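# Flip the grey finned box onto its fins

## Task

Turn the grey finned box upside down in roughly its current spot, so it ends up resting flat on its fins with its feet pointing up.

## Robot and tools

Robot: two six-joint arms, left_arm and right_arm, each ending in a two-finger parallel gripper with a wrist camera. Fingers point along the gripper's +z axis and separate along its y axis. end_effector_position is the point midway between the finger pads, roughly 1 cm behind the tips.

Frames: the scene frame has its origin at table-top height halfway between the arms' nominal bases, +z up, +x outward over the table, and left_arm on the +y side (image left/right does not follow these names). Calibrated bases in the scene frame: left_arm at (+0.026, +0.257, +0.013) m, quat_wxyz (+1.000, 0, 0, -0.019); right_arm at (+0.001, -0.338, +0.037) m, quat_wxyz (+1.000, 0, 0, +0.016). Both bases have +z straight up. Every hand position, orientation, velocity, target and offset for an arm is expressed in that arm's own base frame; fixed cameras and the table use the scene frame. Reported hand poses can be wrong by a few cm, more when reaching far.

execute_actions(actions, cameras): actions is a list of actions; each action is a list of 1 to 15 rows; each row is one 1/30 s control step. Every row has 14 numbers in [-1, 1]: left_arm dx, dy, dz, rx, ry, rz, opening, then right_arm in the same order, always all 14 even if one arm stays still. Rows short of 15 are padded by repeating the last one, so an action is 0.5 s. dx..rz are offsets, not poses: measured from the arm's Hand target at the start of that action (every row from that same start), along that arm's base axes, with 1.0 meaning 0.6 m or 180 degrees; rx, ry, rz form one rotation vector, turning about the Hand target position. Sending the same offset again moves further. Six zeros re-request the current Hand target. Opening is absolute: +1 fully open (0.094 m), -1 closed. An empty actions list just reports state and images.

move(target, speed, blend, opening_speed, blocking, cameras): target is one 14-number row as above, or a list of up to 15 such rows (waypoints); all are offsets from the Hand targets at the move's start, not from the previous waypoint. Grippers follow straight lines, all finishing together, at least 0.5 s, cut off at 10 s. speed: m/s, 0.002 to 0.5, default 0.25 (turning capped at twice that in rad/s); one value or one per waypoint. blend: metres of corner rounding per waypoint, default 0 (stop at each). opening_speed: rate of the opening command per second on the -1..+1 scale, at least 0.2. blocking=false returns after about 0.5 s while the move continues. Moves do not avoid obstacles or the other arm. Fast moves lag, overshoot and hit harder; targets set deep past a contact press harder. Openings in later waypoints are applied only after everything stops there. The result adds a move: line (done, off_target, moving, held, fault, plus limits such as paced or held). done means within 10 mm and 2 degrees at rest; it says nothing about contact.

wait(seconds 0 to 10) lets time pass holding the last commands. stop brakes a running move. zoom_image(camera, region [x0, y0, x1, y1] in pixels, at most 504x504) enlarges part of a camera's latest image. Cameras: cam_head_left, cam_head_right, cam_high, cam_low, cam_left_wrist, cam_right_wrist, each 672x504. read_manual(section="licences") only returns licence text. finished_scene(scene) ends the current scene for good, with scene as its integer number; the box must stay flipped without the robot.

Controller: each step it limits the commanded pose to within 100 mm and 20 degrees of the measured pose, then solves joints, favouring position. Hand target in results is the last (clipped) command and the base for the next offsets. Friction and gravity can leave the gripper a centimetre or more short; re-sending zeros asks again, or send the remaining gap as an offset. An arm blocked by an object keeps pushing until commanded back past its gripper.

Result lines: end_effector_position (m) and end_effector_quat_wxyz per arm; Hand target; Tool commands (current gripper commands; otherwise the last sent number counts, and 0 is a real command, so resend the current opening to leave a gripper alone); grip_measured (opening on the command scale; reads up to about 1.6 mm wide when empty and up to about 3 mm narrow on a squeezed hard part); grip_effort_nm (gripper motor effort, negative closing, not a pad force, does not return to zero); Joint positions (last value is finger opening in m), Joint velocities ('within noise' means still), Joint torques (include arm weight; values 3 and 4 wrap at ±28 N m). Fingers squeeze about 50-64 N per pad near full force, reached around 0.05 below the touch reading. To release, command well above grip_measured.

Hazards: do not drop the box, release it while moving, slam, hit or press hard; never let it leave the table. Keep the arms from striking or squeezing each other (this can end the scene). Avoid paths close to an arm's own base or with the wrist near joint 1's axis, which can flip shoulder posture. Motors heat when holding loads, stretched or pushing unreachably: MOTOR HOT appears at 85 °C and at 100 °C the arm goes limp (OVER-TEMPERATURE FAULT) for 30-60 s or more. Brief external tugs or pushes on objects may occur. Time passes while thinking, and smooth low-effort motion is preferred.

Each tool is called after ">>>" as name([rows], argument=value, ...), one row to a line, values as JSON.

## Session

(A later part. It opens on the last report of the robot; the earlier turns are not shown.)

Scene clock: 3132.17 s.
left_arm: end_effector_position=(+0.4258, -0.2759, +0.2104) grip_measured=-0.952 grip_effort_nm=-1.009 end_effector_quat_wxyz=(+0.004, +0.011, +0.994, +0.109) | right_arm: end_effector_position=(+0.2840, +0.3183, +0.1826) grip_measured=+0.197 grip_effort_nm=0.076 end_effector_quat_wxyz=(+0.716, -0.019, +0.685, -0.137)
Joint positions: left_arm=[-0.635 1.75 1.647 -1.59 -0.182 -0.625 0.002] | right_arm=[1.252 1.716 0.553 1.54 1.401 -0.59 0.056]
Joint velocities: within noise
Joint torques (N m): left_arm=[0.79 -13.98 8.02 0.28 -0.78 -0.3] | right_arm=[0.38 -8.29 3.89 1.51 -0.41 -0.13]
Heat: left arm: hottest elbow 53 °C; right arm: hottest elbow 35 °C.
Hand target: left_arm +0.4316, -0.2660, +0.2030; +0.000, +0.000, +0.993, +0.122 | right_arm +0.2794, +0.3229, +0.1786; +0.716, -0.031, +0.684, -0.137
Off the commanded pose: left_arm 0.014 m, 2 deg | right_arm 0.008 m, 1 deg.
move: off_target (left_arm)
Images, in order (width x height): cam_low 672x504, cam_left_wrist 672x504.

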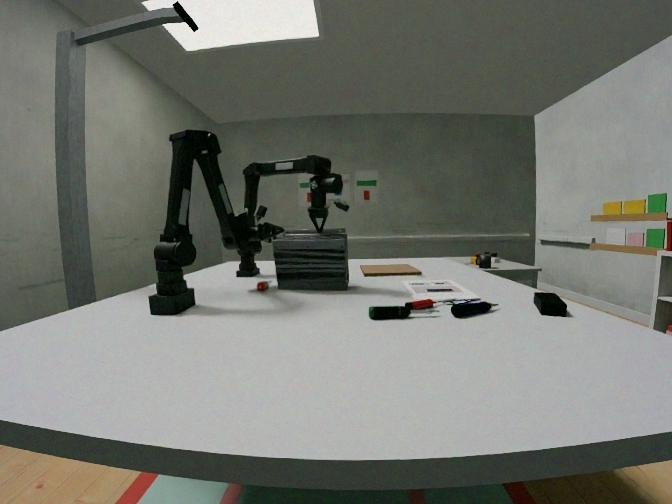

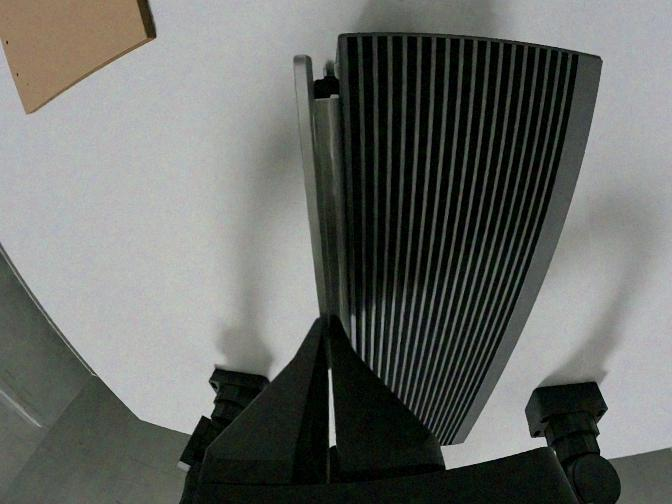

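>>> move([
  [0,0,0,0,0,0,-0.3,-0.1,0,0,0,0,0,0.2],
  [0.145,-0.006,0.005,0,0,0,-0.3,-0.25,0.1,0.1,0,0,0,0.2],
], opening_speed=0.8, speed=0.08, cameras=["cam_left_wrist","cam_high","cam_right_wrist"])

Scene clock: 3240.93 s.
left_arm: end_effector_position=(+0.5053, -0.2687, +0.2110) grip_measured=-0.302 grip_effort_nm=0.149 end_effector_quat_wxyz=(+0.002, -0.002, +0.993, +0.120) | right_arm: end_effector_position=(+0.1360, +0.3734, +0.2269) grip_measured=+0.198 grip_effort_nm=0.071 end_effector_quat_wxyz=(+0.707, -0.137, +0.691, -0.060)
Joint positions: left_arm=[-0.55 1.932 1.908 -1.67 -0.207 -0.566 0.033] | right_arm=[1.67 1.565 0.561 1.549 1.558 -0.825 0.056]
Joint velocities: within noise
Joint torques (N m): left_arm=[0.03 -14.92 11.73 0.02 -0.23 -0.08] | right_arm=[-0.32 -8.7 6.91 1.46 -0.28 -0.1]
Heat: left arm: hottest elbow 50 °C; right arm: hottest elbow 34 °C.
Hand target: left_arm +0.5185, -0.2698, +0.2062; +0.000, +0.000, +0.993, +0.122 | right_arm +0.1295, +0.3828, +0.2385; +0.715, -0.031, +0.684, -0.138
Off the commanded pose: left_arm 0.014 m, 0 deg | right_arm 0.016 m, 15 deg.
joint sent to its limit (right arm) — joint 5 (wrist yaw), upper limit. The joint targets are off in orientation, not in position.
move: off_target (left_arm, right_arm)
Images, in order (width x height): cam_high 672x504, cam_left_wrist 672x504, cam_right_wrist 672x504.

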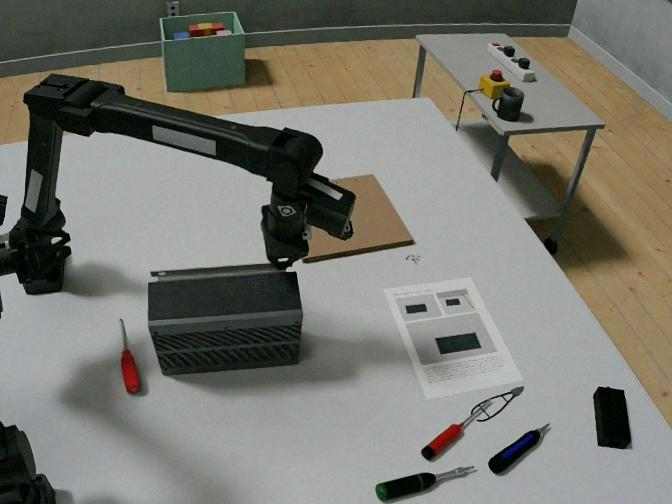

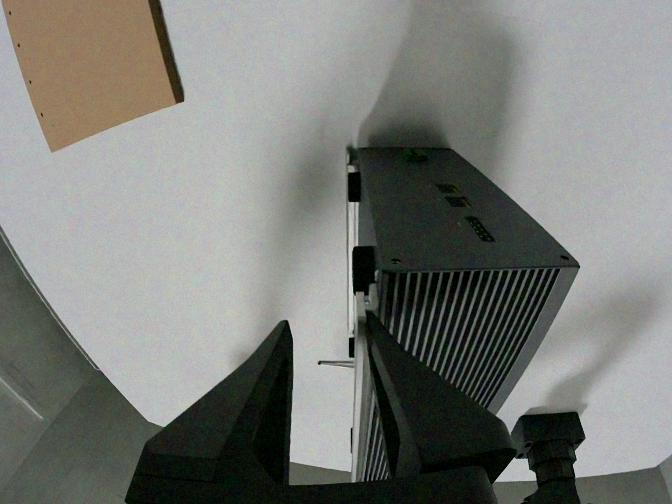

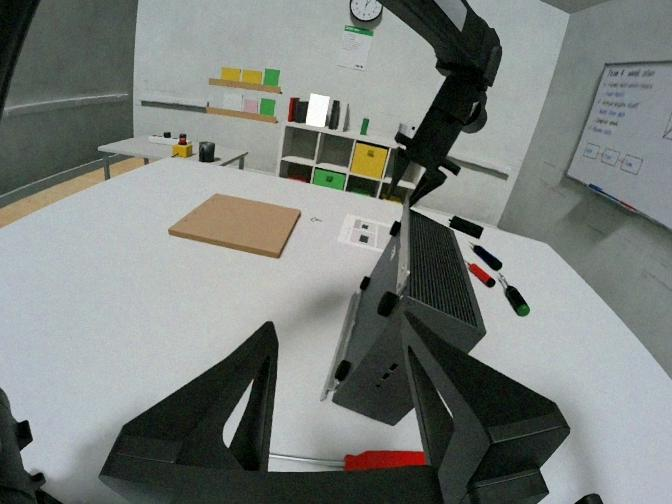

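>>> move([
  [0,-0.015,0,0,0,0,-0.3,0,0,0,0,0,0,0.2],
  [0,-0.015,0,0,0,0,-1.0,0,0,0,0,0,0,0.2],
], opening_speed=0.6, speed=0.05, cameras=["cam_left_wrist","cam_high","cam_right_wrist"])

Scene clock: 3249.60 s.
left_arm: end_effector_position=(+0.5081, -0.2799, +0.2082) grip_measured=-0.951 grip_effort_nm=-0.994 end_effector_quat_wxyz=(+0.003, +0.010, +0.993, +0.115) | right_arm: end_effector_position=(+0.1360, +0.3734, +0.2269) grip_measured=+0.198 grip_effort_nm=0.071 end_effector_quat_wxyz=(+0.707, -0.139, +0.691, -0.062)
Joint positions: left_arm=[-0.561 1.952 1.931 -1.668 -0.199 -0.553 0.002] | right_arm=[1.67 1.565 0.561 1.549 1.558 -0.831 0.056]
Joint velocities: within noise
Joint torques (N m): left_arm=[-0.03 -15.91 11.19 -0.03 -0.47 -0.32] | right_arm=[0.21 -8.64 7.02 1.52 -0.3 -0.07]
Heat: left arm: hottest elbow 51 °C; right arm: hottest elbow 36 °C.
Hand target: left_arm +0.5186, -0.2786, +0.2060; +0.000, +0.000, +0.993, +0.122 | right_arm +0.1295, +0.3828, +0.2385; +0.715, -0.031, +0.684, -0.138
Off the commanded pose: left_arm 0.011 m, 1 deg | right_arm 0.016 m, 15 deg.
joint sent to its limit (left arm) — joint 4 (wrist pitch), lower limit. The joint targets still meet the commanded pose.
joint sent to its limit (right arm) — joint 5 (wrist yaw), upper limit. The joint targets are off in orientation, not in position.
move: off_target (left_arm, right_arm); target 2's new opening was sent with left_arm's hand 0.013 m and 1 deg from that target
Images, in order (width x height): cam_high 672x504, cam_left_wrist 672x504, cam_right_wrist 672x504.

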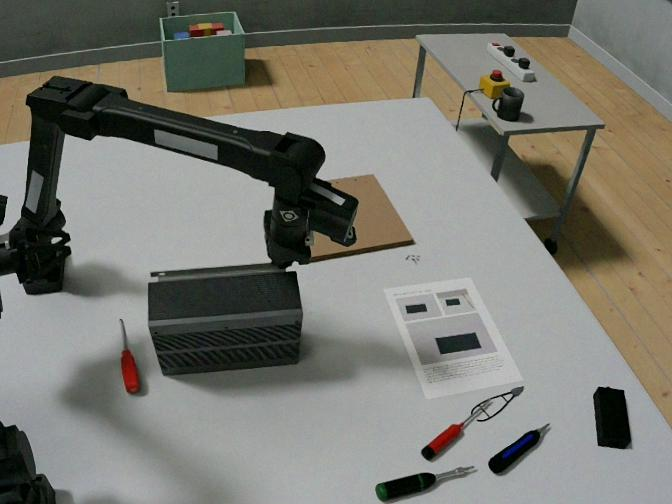

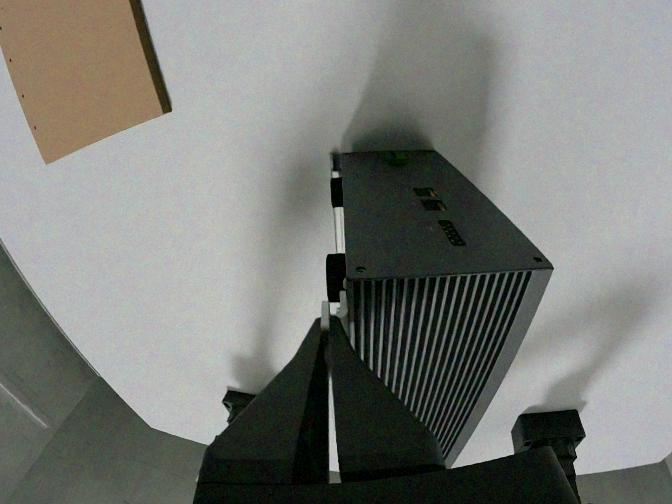

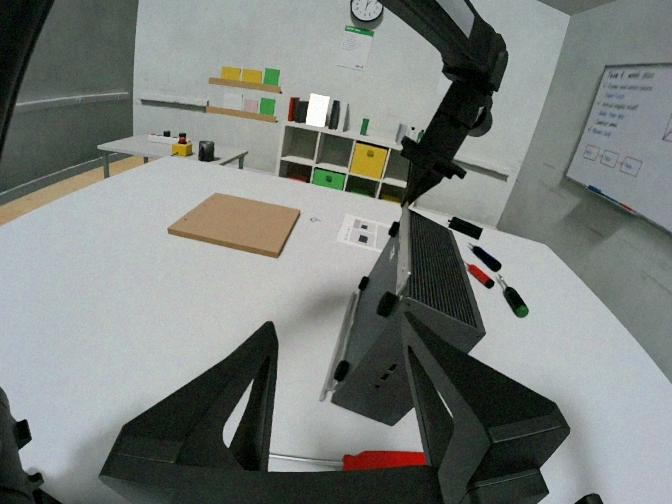

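>>> move([
  [0,0,0,0,0,0,-1.0,0.1175,-0.088,0.19,0.1654,0.2888,0.0476,0.6],
  [0,0,0,0,0,0,-1.0,0.359,-0.160,0.05,0.1654,0.2888,0.0476,0.6],
], speed=0.12, blend=0.03, cameras=["cam_right_wrist","cam_high","cam_head_left"])

Scene clock: 3297.40 s.
left_arm: end_effector_position=(+0.5081, -0.2799, +0.2082) grip_measured=-0.952 grip_effort_nm=-1.009 end_effector_quat_wxyz=(+0.003, +0.010, +0.993, +0.115) | right_arm: end_effector_position=(+0.3321, +0.2817, +0.2455) grip_measured=+0.598 grip_effort_nm=0.071 end_effector_quat_wxyz=(+0.329, +0.028, +0.938, +0.102)
Joint positions: left_arm=[-0.561 1.952 1.931 -1.668 -0.199 -0.552 0.002] | right_arm=[0.843 1.121 0.953 -0.784 0.358 0.788 0.075]
Joint velocities: within noise
Joint torques (N m): left_arm=[0.03 -15.91 11.19 -0.02 -0.46 -0.34] | right_arm=[-1.55 -5.6 12.4 1.28 0.12 0.03]
Heat: left arm: hottest elbow 55 °C; right arm: hottest elbow 39 °C.
Hand target: left_arm +0.5186, -0.2786, +0.2060; +0.000, +0.000, +0.993, +0.122 | right_arm +0.3448, +0.2870, +0.2685; +0.339, +0.042, +0.933, +0.115
Off the commanded pose: left_arm 0.011 m, 1 deg | right_arm 0.027 m, 3 deg.
joint sent to its limit (left arm) — joint 4 (wrist pitch), lower limit. The joint targets still meet the commanded pose.
move: off_target (left_arm, right_arm); limits=paced
Images, in order (width x height): cam_head_left 672x504, cam_high 672x504, cam_right_wrist 672x504.

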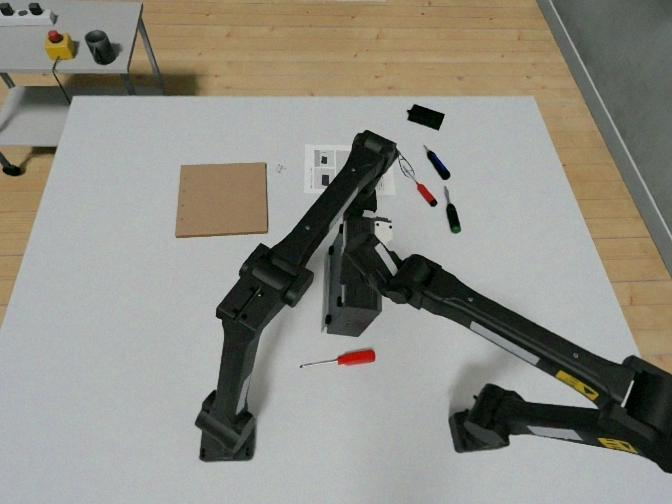

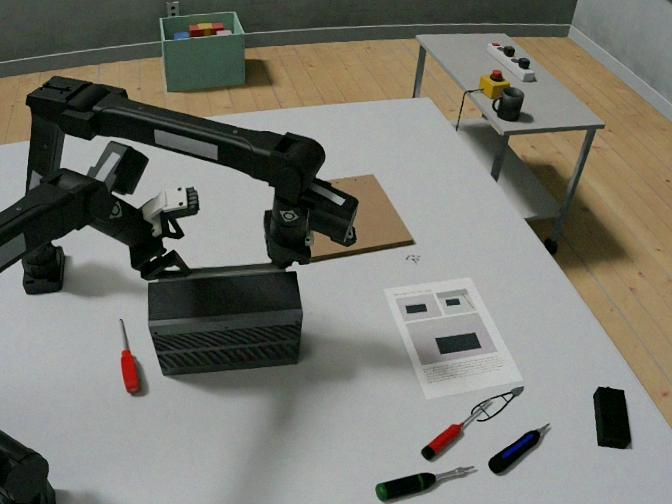

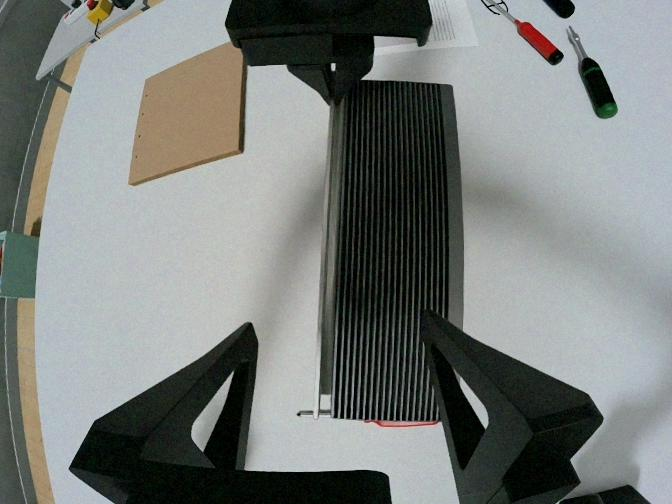

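>>> move(target=[0,0,0,0,0,0,-1.0,0.077,0.015,-0.055,0,0,0,0.6], speed=0.06, cameras=["cam_right_wrist"])

>>> zoom_image(camera="cam_right_wrist", region=[200, 100, 480, 420])

Scene clock: 3311.17 s.
left_arm: end_effector_position=(+0.5081, -0.2799, +0.2082) grip_measured=-0.952 grip_effort_nm=-1.013 end_effector_quat_wxyz=(+0.003, +0.010, +0.993, +0.115) | right_arm: end_effector_position=(+0.3693, +0.2855, +0.2107) grip_measured=+0.598 grip_effort_nm=0.071 end_effector_quat_wxyz=(+0.319, +0.037, +0.942, +0.097)
Joint positions: left_arm=[-0.561 1.952 1.931 -1.668 -0.199 -0.552 0.002] | right_arm=[0.774 1.233 0.954 -0.681 0.317 0.753 0.075]
Joint velocities: within noise
Joint torques (N m): left_arm=[-0.03 -16.03 11.15 -0.05 -0.48 -0.33] | right_arm=[-0.97 -8.29 8.34 1.62 0.21 -0.07]
Heat: left arm: hottest elbow 55 °C; right arm: hottest elbow 42 °C.
Hand target: left_arm +0.5186, -0.2786, +0.2060; +0.000, +0.000, +0.993, +0.122 | right_arm +0.3683, +0.2852, +0.2131; +0.320, +0.038, +0.942, +0.098 (not the last commanded pose)
Off the commanded pose: left_arm 0.011 m, 1 deg | right_arm 0.035 m, 3 deg.
joint sent to its limit (left arm) — joint 4 (wrist pitch), lower limit. The joint targets still meet the commanded pose.
move: held (right_arm; a check stopped the path), off_target (left_arm); limits=held
pose unreachable (right arm): on one or more control steps of this call, first in action 0 (counted from 0), this arm could not follow its commanded pose, so it was not sent that pose on those steps. It may still have moved: this result reports where it is.
cause: moving toward the commanded pose would bring a part of the arm too close to another arm (this arm's wrist (the part past joint 4) and the left arm's forearm (the part past joint 3)).
Images, in order (width x height): cam_right_wrist 672x504.

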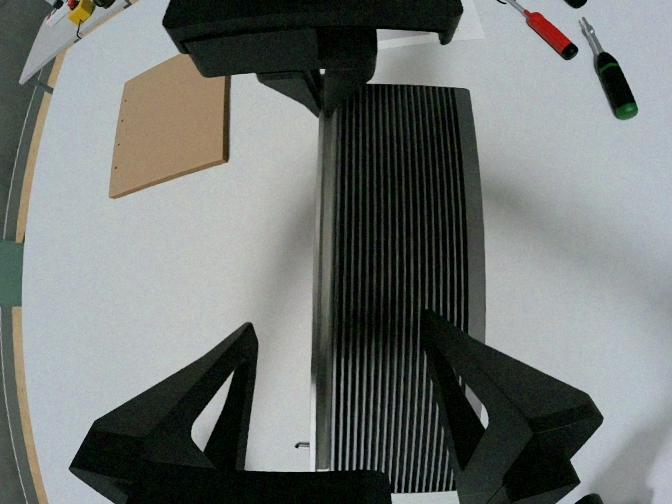

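Scaled by 1.575 from the camera's 672x504 image, which has a finer 960x720 frame.

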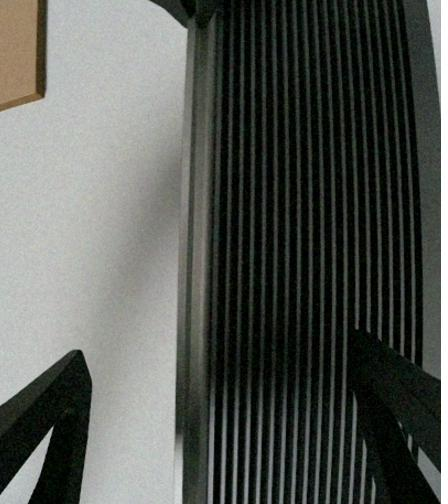

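>>> move(target=[0,0,0,0,0,0,-1.0,0.005,0.029,-0.015,0.0,0.0,0,0.6], speed=0.05, cameras=["cam_right_wrist"])

>>> zoom_image(camera="cam_right_wrist", region=[200, 150, 480, 430])

Scene clock: 3333.67 s.
left_arm: end_effector_position=(+0.5081, -0.2799, +0.2082) grip_measured=-0.952 grip_effort_nm=-1.013 end_effector_quat_wxyz=(+0.003, +0.010, +0.993, +0.115) | right_arm: end_effector_position=(+0.3685, +0.2919, +0.1972) grip_measured=+0.598 grip_effort_nm=0.066 end_effector_quat_wxyz=(+0.312, +0.037, +0.945, +0.088)
Joint positions: left_arm=[-0.561 1.952 1.931 -1.668 -0.199 -0.552 0.002] | right_arm=[0.789 1.266 0.954 -0.676 0.329 0.768 0.075]
Joint velocities: within noise
Joint torques (N m): left_arm=[-0.03 -15.79 11.18 -0.06 -0.46 -0.34] | right_arm=[0.56 -7.71 9.35 1.94 0.37 0.05]
Heat: left arm: hottest elbow 56 °C; right arm: hottest elbow 43 °C.
Hand target: left_arm +0.5186, -0.2786, +0.2060; +0.000, +0.000, +0.993, +0.122 | right_arm +0.3713, +0.3027, +0.2042; +0.320, +0.038, +0.942, +0.098
Off the commanded pose: left_arm 0.011 m, 1 deg | right_arm 0.013 m, 2 deg.
joint sent to its limit (left arm) — joint 4 (wrist pitch), lower limit. The joint targets still meet the commanded pose.
move: off_target (left_arm, right_arm)
Images, in order (width x height): cam_right_wrist 672x504.

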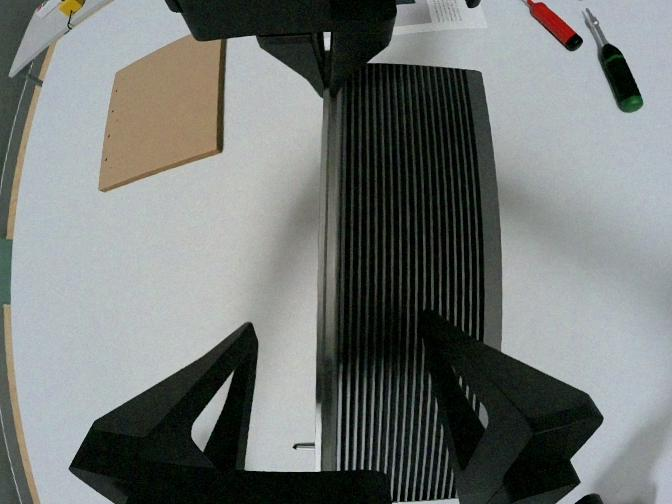

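Scaled by 1.800 from the camera's 672x504 image, which has a finer 960x720 frame.

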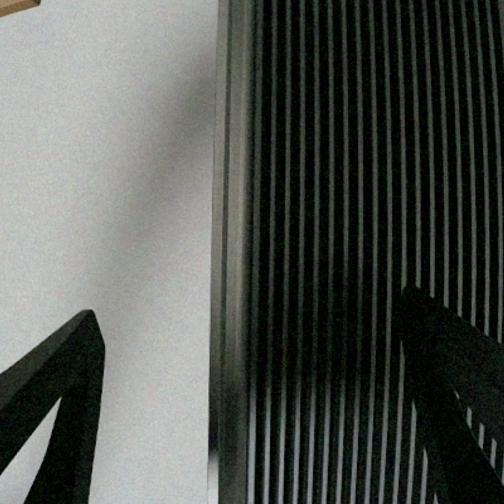

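>>> move(target=[0,0,0,0,0,0,-1.0,0.0,0.008,-0.027,0.0,0.0,0,0.6], speed=0.04, cameras=["cam_right_wrist","cam_high"])

>>> zoom_image(camera="cam_right_wrist", region=[200, 150, 480, 430])

>>> zoom_image(camera="cam_high", region=[100, 180, 350, 390])

Scene clock: 3344.90 s.
left_arm: end_effector_position=(+0.5081, -0.2799, +0.2082) grip_measured=-0.952 grip_effort_nm=-1.013 end_effector_quat_wxyz=(+0.003, +0.010, +0.993, +0.115) | right_arm: end_effector_position=(+0.3718, +0.2990, +0.1878) grip_measured=+0.598 grip_effort_nm=0.071 end_effector_quat_wxyz=(+0.316, +0.039, +0.943, +0.092)
Joint positions: left_arm=[-0.561 1.952 1.931 -1.668 -0.199 -0.552 0.002] | right_arm=[0.796 1.29 0.944 -0.631 0.334 0.776 0.075]
Joint velocities: within noise
Joint torques (N m): left_arm=[-0.03 -16.09 11.23 0.01 -0.46 -0.34] | right_arm=[0.67 -7.82 8.35 2.19 0.38 0.02]
Heat: left arm: hottest elbow 56 °C; right arm: hottest elbow 43 °C.
Hand target: left_arm +0.5186, -0.2786, +0.2060; +0.000, +0.000, +0.993, +0.122 | right_arm +0.3712, +0.3075, +0.1880; +0.320, +0.038, +0.942, +0.098
Off the commanded pose: left_arm 0.011 m, 1 deg | right_arm 0.009 m, 1 deg.
joint sent to its limit (left arm) — joint 4 (wrist pitch), lower limit. The joint targets still meet the commanded pose.
move: off_target (left_arm)
Images, in order (width x height): cam_high 672x504, cam_right_wrist 672x504.

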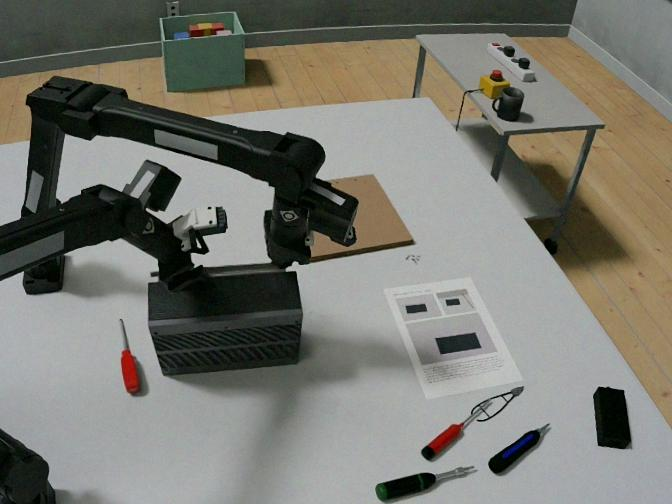

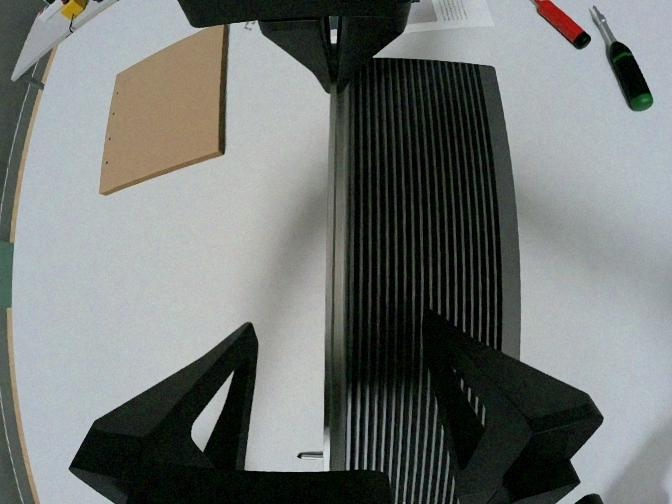

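Scaled by 1.800 from the camera's 672x504 image, which has a finer 960x720 frame.

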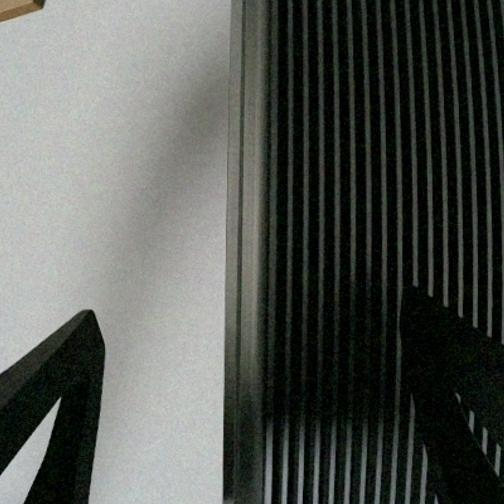

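Scaled by 2.016.

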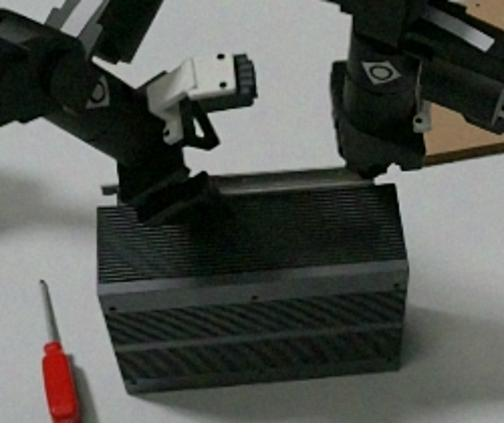

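>>> move([
  [0,0,0,0,0,0,-1.0,0.0,-0.002,-0.014,0.0,0.0,0,0.6],
  [0,0,0,0,0,0,-1.0,0.0,-0.002,-0.014,0.0,0.0,0,-1.0],
], speed=0.04, opening_speed=0.6, cameras=["cam_right_wrist","cam_high"])

>>> zoom_image(camera="cam_right_wrist", region=[200, 150, 480, 430])

>>> zoom_image(camera="cam_high", region=[100, 180, 350, 390])

Scene clock: 3369.53 s.
left_arm: end_effector_position=(+0.5077, -0.2793, +0.2083) grip_measured=-0.952 grip_effort_nm=-1.013 end_effector_quat_wxyz=(+0.003, +0.011, +0.993, +0.117) | right_arm: end_effector_position=(+0.3717, +0.3027, +0.1818) grip_measured=-0.941 grip_effort_nm=-1.038 end_effector_quat_wxyz=(+0.319, +0.058, +0.940, +0.105)
Joint positions: left_arm=[-0.562 1.952 1.931 -1.67 -0.202 -0.552 0.002] | right_arm=[0.802 1.296 0.927 -0.592 0.334 0.818 0.003]
Joint velocities: within noise
Joint torques (N m): left_arm=[0.09 -15.85 11.17 0.02 -0.35 -0.34] | right_arm=[0.09 -7.3 8.16 1.44 0.35 -0.39]
Heat: left arm: hottest elbow 56 °C; right arm: hottest elbow 43 °C.
Hand target: left_arm +0.5186, -0.2788, +0.2060; +0.000, +0.000, +0.993, +0.122 | right_arm +0.3712, +0.3062, +0.1795; +0.320, +0.038, +0.942, +0.098
Off the commanded pose: left_arm 0.011 m, 1 deg | right_arm 0.004 m, 2 deg.
joint sent to its limit (left arm) — joint 4 (wrist pitch), lower limit. The joint targets still meet the commanded pose.
move: off_target (left_arm)
Images, in order (width x height): cam_high 672x504, cam_right_wrist 672x504.

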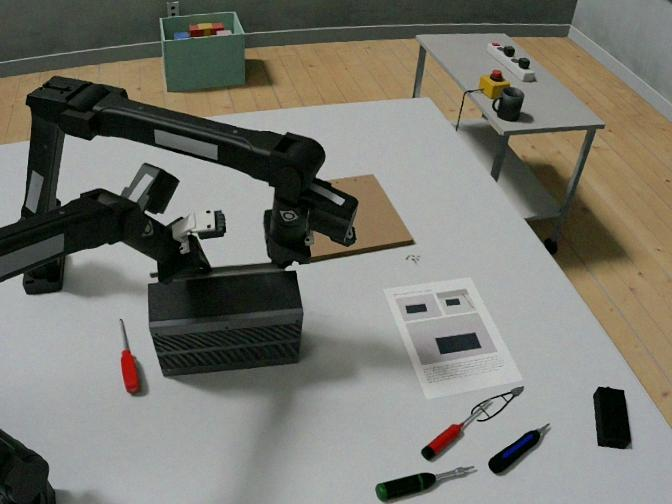

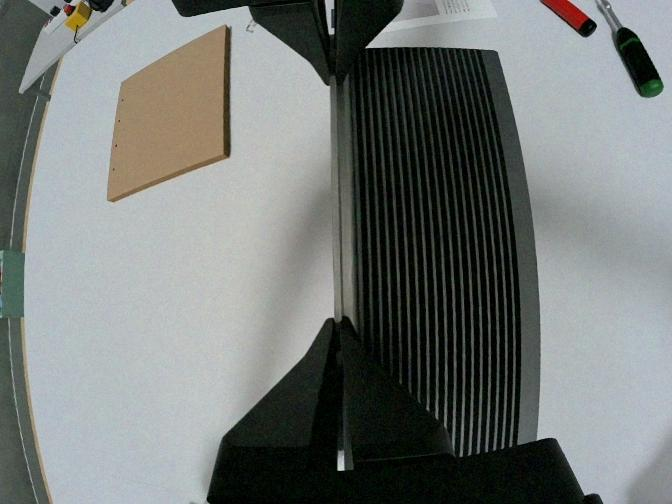

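Scaled by 1.800 from the camera's 672x504 image, which has a finer 960x720 frame.

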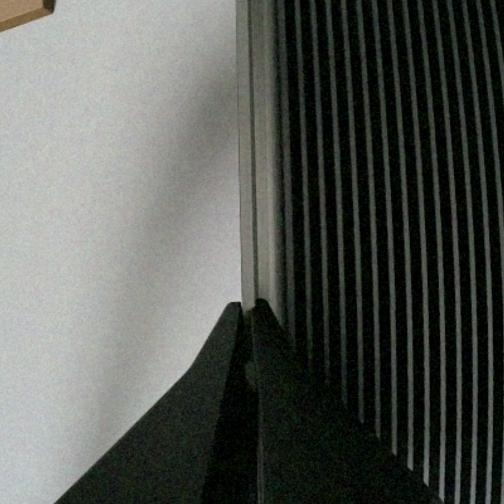

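Scaled by 2.016.

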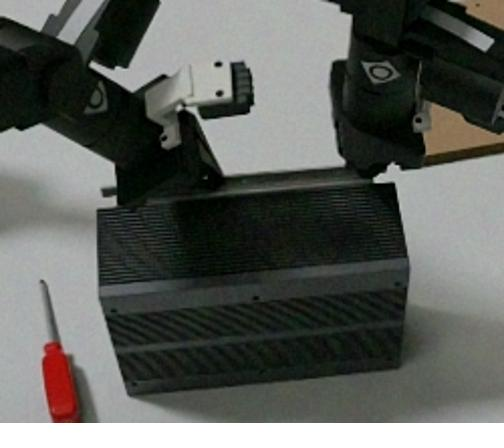

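>>> execute_actions(actions=[], cameras=["cam_low", "cam_right_wrist"])

Scene clock: 3397.17 s.
left_arm: end_effector_position=(+0.5077, -0.2793, +0.2083) grip_measured=-0.952 grip_effort_nm=-1.013 end_effector_quat_wxyz=(+0.003, +0.011, +0.993, +0.117) | right_arm: end_effector_position=(+0.3717, +0.3027, +0.1818) grip_measured=-0.942 grip_effort_nm=-1.043 end_effector_quat_wxyz=(+0.319, +0.058, +0.940, +0.105)
Joint positions: left_arm=[-0.562 1.952 1.931 -1.67 -0.202 -0.552 0.002] | right_arm=[0.802 1.296 0.927 -0.592 0.334 0.819 0.003]
Joint velocities: within noise
Joint torques (N m): left_arm=[0.03 -15.97 11.14 0.02 -0.35 -0.34] | right_arm=[-0.79 -8 8.35 1.51 0.34 -0.41]
Heat: left arm: hottest elbow 56 °C; right arm: hottest elbow 43 °C.
Hand target: left_arm +0.5186, -0.2788, +0.2060; +0.000, +0.000, +0.993, +0.122 | right_arm +0.3712, +0.3062, +0.1795; +0.320, +0.038, +0.942, +0.098
Tool commands: left_gripper/opening=-1.0 right_gripper/opening=-1.0
Off the commanded pose: left_arm 0.011 m, 1 deg | right_arm 0.004 m, 2 deg.
Images, in order (width x height): cam_low 672x504, cam_right_wrist 672x504.

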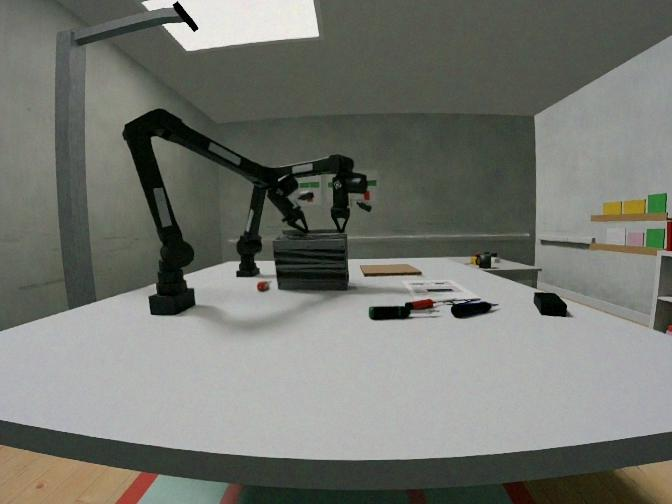

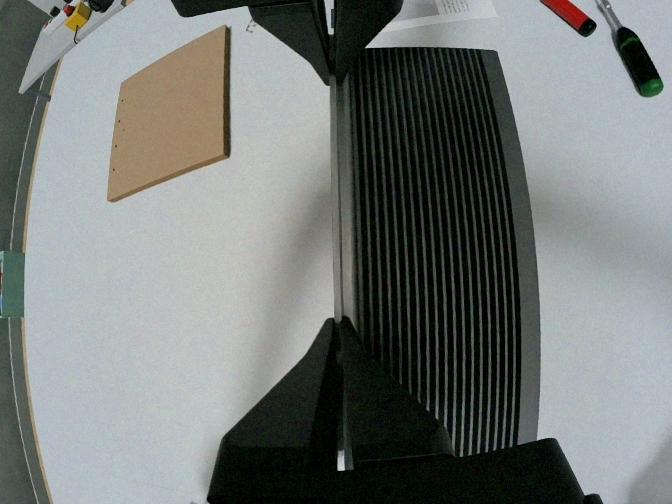

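>>> move([
  [0,0,0,0,0,0,-0.5,0,0,0,0,0,0,-1],
  [0,0.01,0.1,0,0,0,-0.5,0,0,0,0,0,0,-1],
  [-0.02,0.25,0.17,0,0,0,-0.5,0,0,0,0,0,0,-1],
], opening_speed=0.4, speed=[0.05,0.05,0.12], cameras=["cam_low", "cam_right_wrist"])

Scene clock: 3409.00 s.
left_arm: end_effector_position=(+0.5109, -0.1322, +0.3020) grip_measured=-0.503 grip_effort_nm=0.154 end_effector_quat_wxyz=(+0.048, +0.000, +0.993, +0.106) | right_arm: end_effector_position=(+0.3717, +0.3026, +0.1819) grip_measured=-0.942 grip_effort_nm=-1.043 end_effector_quat_wxyz=(+0.319, +0.058, +0.940, +0.105)
Joint positions: left_arm=[-0.327 1.71 1.834 -1.671 -0.231 -0.324 0.023] | right_arm=[0.802 1.296 0.927 -0.592 0.334 0.82 0.003]
Joint velocities: within noise
Joint torques (N m): left_arm=[-0.56 -15.79 8.25 0.36 -0.24 -0.1] | right_arm=[-0.5 -7.47 8.46 1.54 0.33 -0.4]
Heat: left arm: hottest elbow 56 °C; right arm: hottest elbow 43 °C.
Hand target: left_arm +0.5066, -0.1287, +0.3080; +0.000, +0.000, +0.993, +0.122 | right_arm +0.3712, +0.3062, +0.1795; +0.320, +0.038, +0.942, +0.098
Off the commanded pose: left_arm 0.008 m, 6 deg | right_arm 0.004 m, 3 deg.
joint sent to its limit (left arm) — joint 4 (wrist pitch), lower limit. The joint targets are off in orientation, not in position.
move: off_target (left_arm, right_arm)
Images, in order (width x height): cam_low 672x504, cam_right_wrist 672x504.

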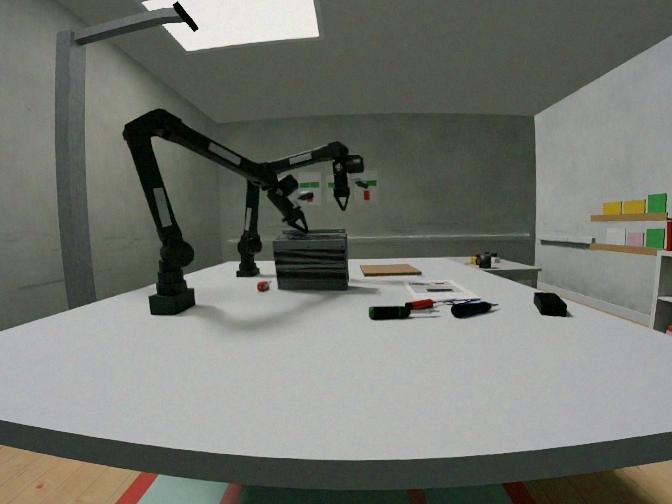

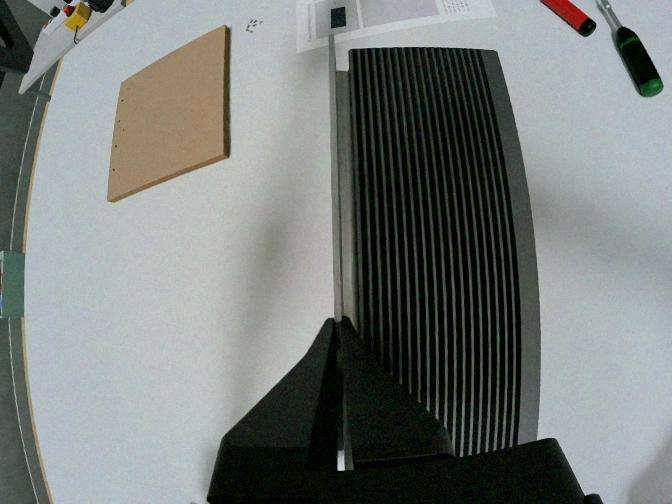

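>>> move(target=[0,0,0,0,0,0,-0.5,0,-0.075,0.007,0.044,-0.002,0,-1], speed=0.04, cameras=["cam_low", "cam_right_wrist"])

>>> zoom_image(camera="cam_low", region=[250, 200, 380, 300])

Scene clock: 3420.70 s.
left_arm: end_effector_position=(+0.5109, -0.1322, +0.3020) grip_measured=-0.503 grip_effort_nm=0.154 end_effector_quat_wxyz=(+0.048, +0.001, +0.993, +0.106) | right_arm: end_effector_position=(+0.3671, +0.2677, +0.1877) grip_measured=-0.944 grip_effort_nm=-1.048 end_effector_quat_wxyz=(+0.315, +0.072, +0.931, +0.171)
Joint positions: left_arm=[-0.327 1.71 1.834 -1.671 -0.232 -0.323 0.023] | right_arm=[0.702 1.17 0.811 -0.498 0.188 0.787 0.003]
Joint velocities: within noise
Joint torques (N m): left_arm=[-0.62 -15.85 8.21 0.32 -0.24 -0.08] | right_arm=[-2.37 -6.42 7.75 2.37 -0.09 -0.53]
Heat: left arm: hottest elbow 55 °C; right arm: hottest elbow 42 °C.
Hand target: left_arm +0.5066, -0.1287, +0.3080; +0.000, +0.000, +0.993, +0.122 | right_arm +0.3712, +0.2612, +0.1836; +0.319, +0.059, +0.932, +0.163
Off the commanded pose: left_arm 0.008 m, 6 deg | right_arm 0.009 m, 2 deg.
joint sent to its limit (left arm) — joint 4 (wrist pitch), lower limit. The joint targets are off in orientation, not in position.
move: off_target (left_arm)
Images, in order (width x height): cam_low 672x504, cam_right_wrist 672x504.

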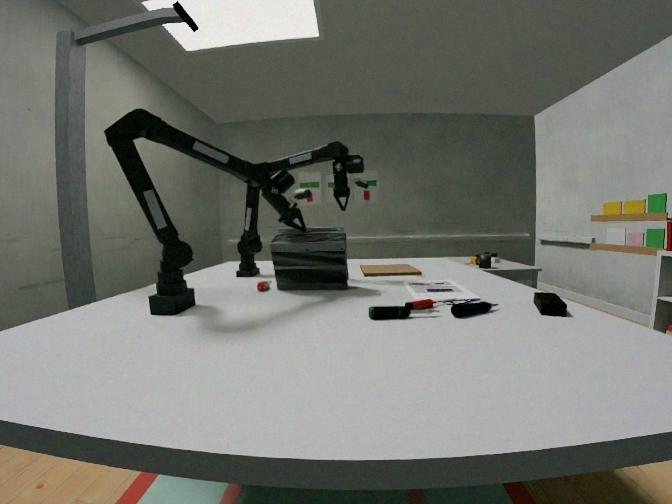

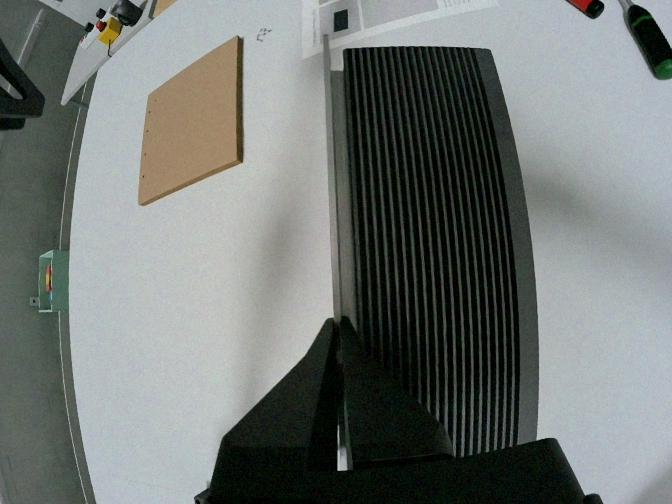

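Scaled by 3.877.

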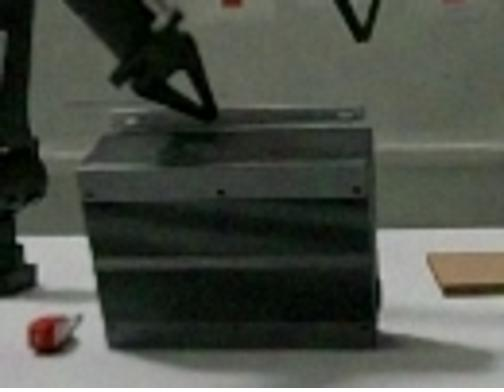

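>>> move(target=[0,0,0,0,0,0,-0.5,0,-0.032,0.003,0.044,-0.002,0,-1], speed=0.03, cameras=["cam_low", "cam_right_wrist"])

>>> zoom_image(camera="cam_low", region=[250, 200, 380, 300])

Scene clock: 3436.40 s.
left_arm: end_effector_position=(+0.5109, -0.1322, +0.3020) grip_measured=-0.503 grip_effort_nm=0.154 end_effector_quat_wxyz=(+0.048, +0.001, +0.993, +0.106) | right_arm: end_effector_position=(+0.3652, +0.2458, +0.1886) grip_measured=-0.944 grip_effort_nm=-1.043 end_effector_quat_wxyz=(+0.311, +0.090, +0.918, +0.230)
Joint positions: left_arm=[-0.327 1.71 1.834 -1.671 -0.232 -0.323 0.023] | right_arm=[0.614 1.094 0.727 -0.41 0.053 0.787 0.003]
Joint velocities: within noise
Joint torques (N m): left_arm=[-0.56 -15.74 8.23 0.34 -0.23 -0.08] | right_arm=[-1.55 -4.78 7.9 2.48 -0.19 -0.42]
Heat: left arm: hottest elbow 54 °C; right arm: hottest elbow 41 °C.
Hand target: left_arm +0.5066, -0.1287, +0.3080; +0.000, +0.000, +0.993, +0.122 | right_arm +0.3712, +0.2421, +0.1854; +0.317, +0.081, +0.917, +0.227
Off the commanded pose: left_arm 0.008 m, 6 deg | right_arm 0.008 m, 1 deg.
joint sent to its limit (left arm) — joint 4 (wrist pitch), lower limit. The joint targets are off in orientation, not in position.
move: off_target (left_arm)
Images, in order (width x height): cam_low 672x504, cam_right_wrist 672x504.

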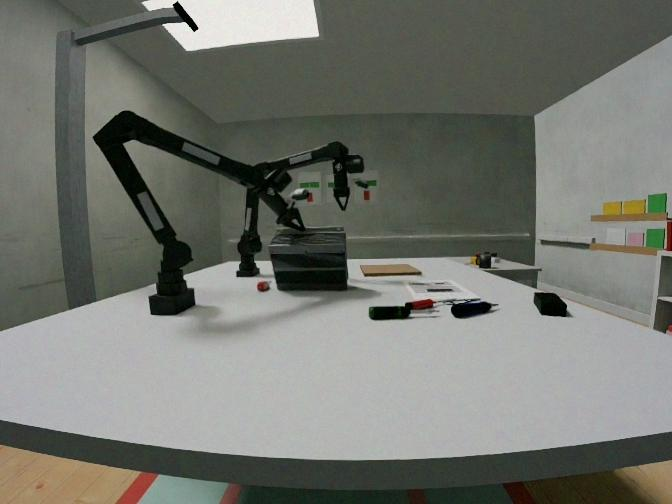

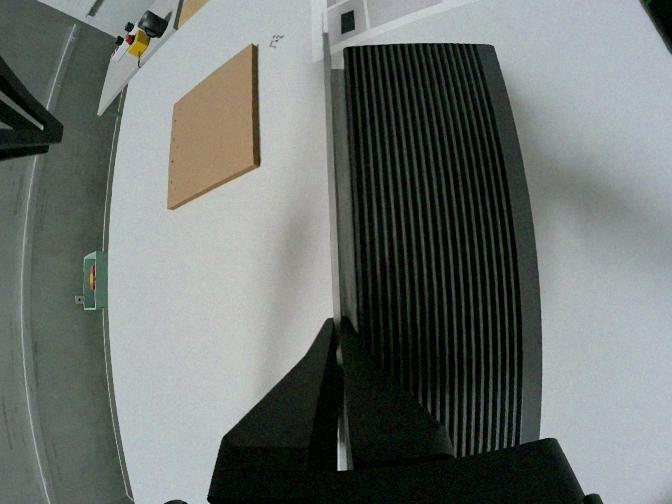

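Scaled by 3.877.

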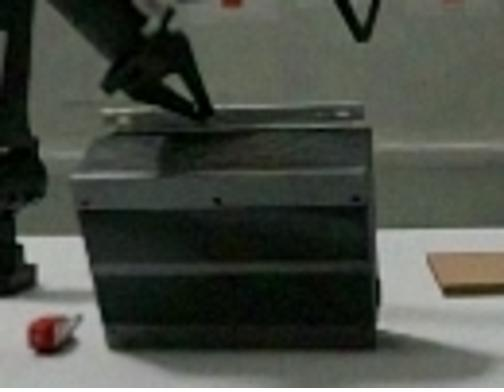

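>>> move(target=[0,0,0,0,0,0,-0.5,0,-0.045,-0.005,0.044,-0.002,0,-1], speed=0.03, cameras=["cam_low", "cam_right_wrist"])

>>> zoom_image(camera="cam_low", region=[250, 200, 380, 300])

Scene clock: 3451.00 s.
left_arm: end_effector_position=(+0.5109, -0.1322, +0.3020) grip_measured=-0.503 grip_effort_nm=0.159 end_effector_quat_wxyz=(+0.048, +0.001, +0.993, +0.106) | right_arm: end_effector_position=(+0.3631, +0.2171, +0.1869) grip_measured=-0.945 grip_effort_nm=-1.043 end_effector_quat_wxyz=(+0.307, +0.108, +0.899, +0.293)
Joint positions: left_arm=[-0.327 1.71 1.834 -1.671 -0.232 -0.323 0.023] | right_arm=[0.494 1.021 0.634 -0.314 -0.114 0.787 0.003]
Joint velocities: within noise
Joint torques (N m): left_arm=[-0.5 -15.85 8.25 0.38 -0.23 -0.08] | right_arm=[-1.67 -2.02 8.2 3.12 -0.25 -0.35]
Heat: left arm: hottest elbow 54 °C; right arm: hottest elbow 40 °C.
Hand target: left_arm +0.5066, -0.1287, +0.3080; +0.000, +0.000, +0.993, +0.122 | right_arm +0.3712, +0.2150, +0.1825; +0.314, +0.102, +0.898, +0.290
Off the commanded pose: left_arm 0.008 m, 6 deg | right_arm 0.009 m, 1 deg.
joint sent to its limit (left arm) — joint 4 (wrist pitch), lower limit. The joint targets are off in orientation, not in position.
move: off_target (left_arm)
Images, in order (width x height): cam_low 672x504, cam_right_wrist 672x504.

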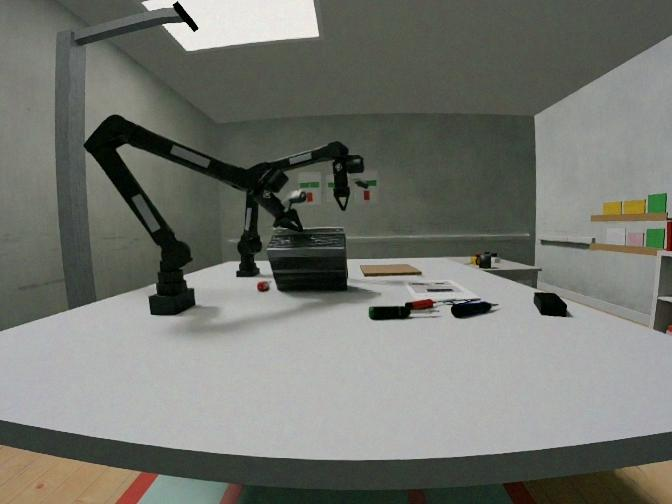

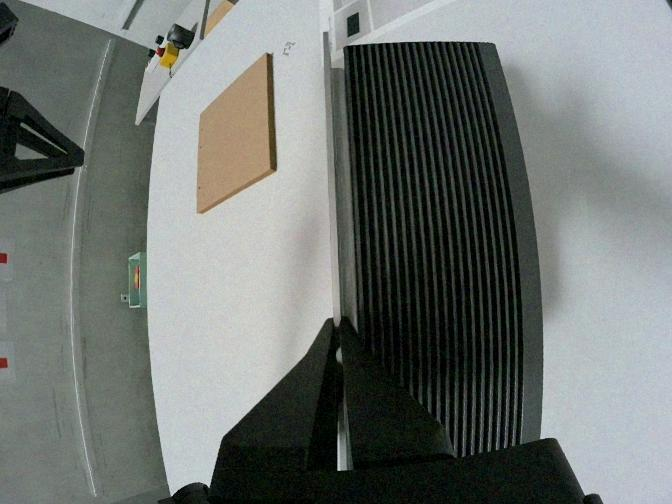

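Scaled by 3.877.

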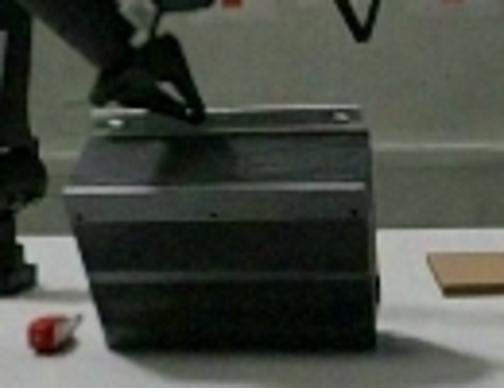

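>>> move(target=[0,0,0,0,0,0,-0.5,0,-0.051,-0.013,0.05,-0.003,0,-1], speed=0.03, cameras=["cam_low", "cam_right_wrist"])

>>> zoom_image(camera="cam_low", region=[250, 200, 380, 300])

Scene clock: 3460.23 s.
left_arm: end_effector_position=(+0.5109, -0.1322, +0.3020) grip_measured=-0.503 grip_effort_nm=0.154 end_effector_quat_wxyz=(+0.048, +0.001, +0.993, +0.106) | right_arm: end_effector_position=(+0.3659, +0.1832, +0.1790) grip_measured=-0.945 grip_effort_nm=-1.038 end_effector_quat_wxyz=(+0.307, +0.127, +0.872, +0.359)
Joint positions: left_arm=[-0.327 1.71 1.834 -1.671 -0.232 -0.323 0.023] | right_arm=[0.333 0.985 0.535 -0.172 -0.319 0.788 0.003]
Joint velocities: within noise
Joint torques (N m): left_arm=[-0.62 -15.85 8.25 0.36 -0.24 -0.08] | right_arm=[-0.85 -0.73 8.06 2.97 -0.24 -0.14]
Heat: left arm: hottest elbow 53 °C; right arm: hottest elbow 41 °C.
Hand target: left_arm +0.5066, -0.1287, +0.3080; +0.000, +0.000, +0.993, +0.122 | right_arm +0.3713, +0.1844, +0.1747; +0.309, +0.125, +0.871, +0.360
Off the commanded pose: left_arm 0.008 m, 6 deg | right_arm 0.007 m, 0 deg.
joint sent to its limit (left arm) — joint 4 (wrist pitch), lower limit. The joint targets are off in orientation, not in position.
move: off_target (left_arm)
Images, in order (width x height): cam_low 672x504, cam_right_wrist 672x504.

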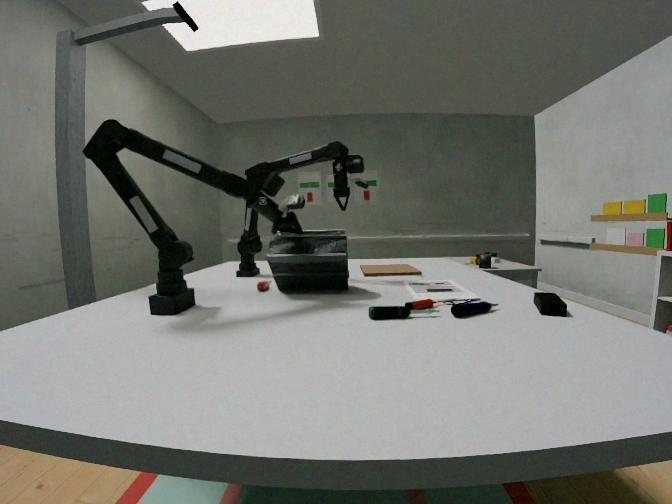

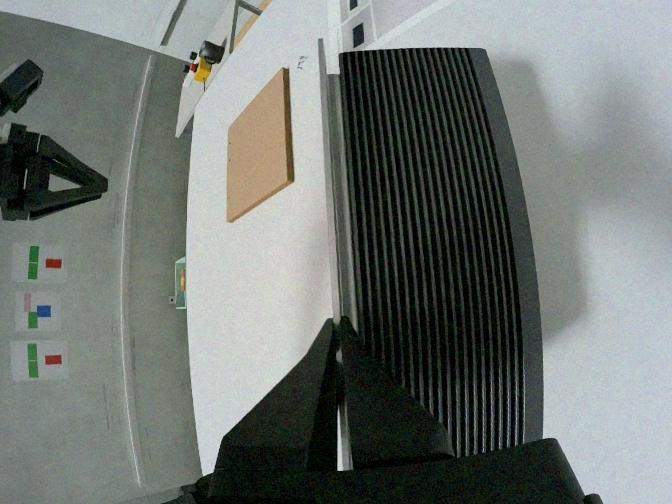

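Scaled by 3.877.

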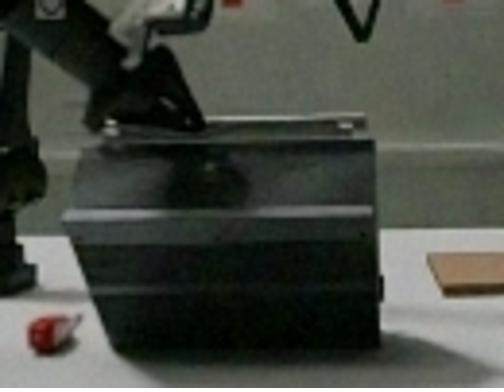

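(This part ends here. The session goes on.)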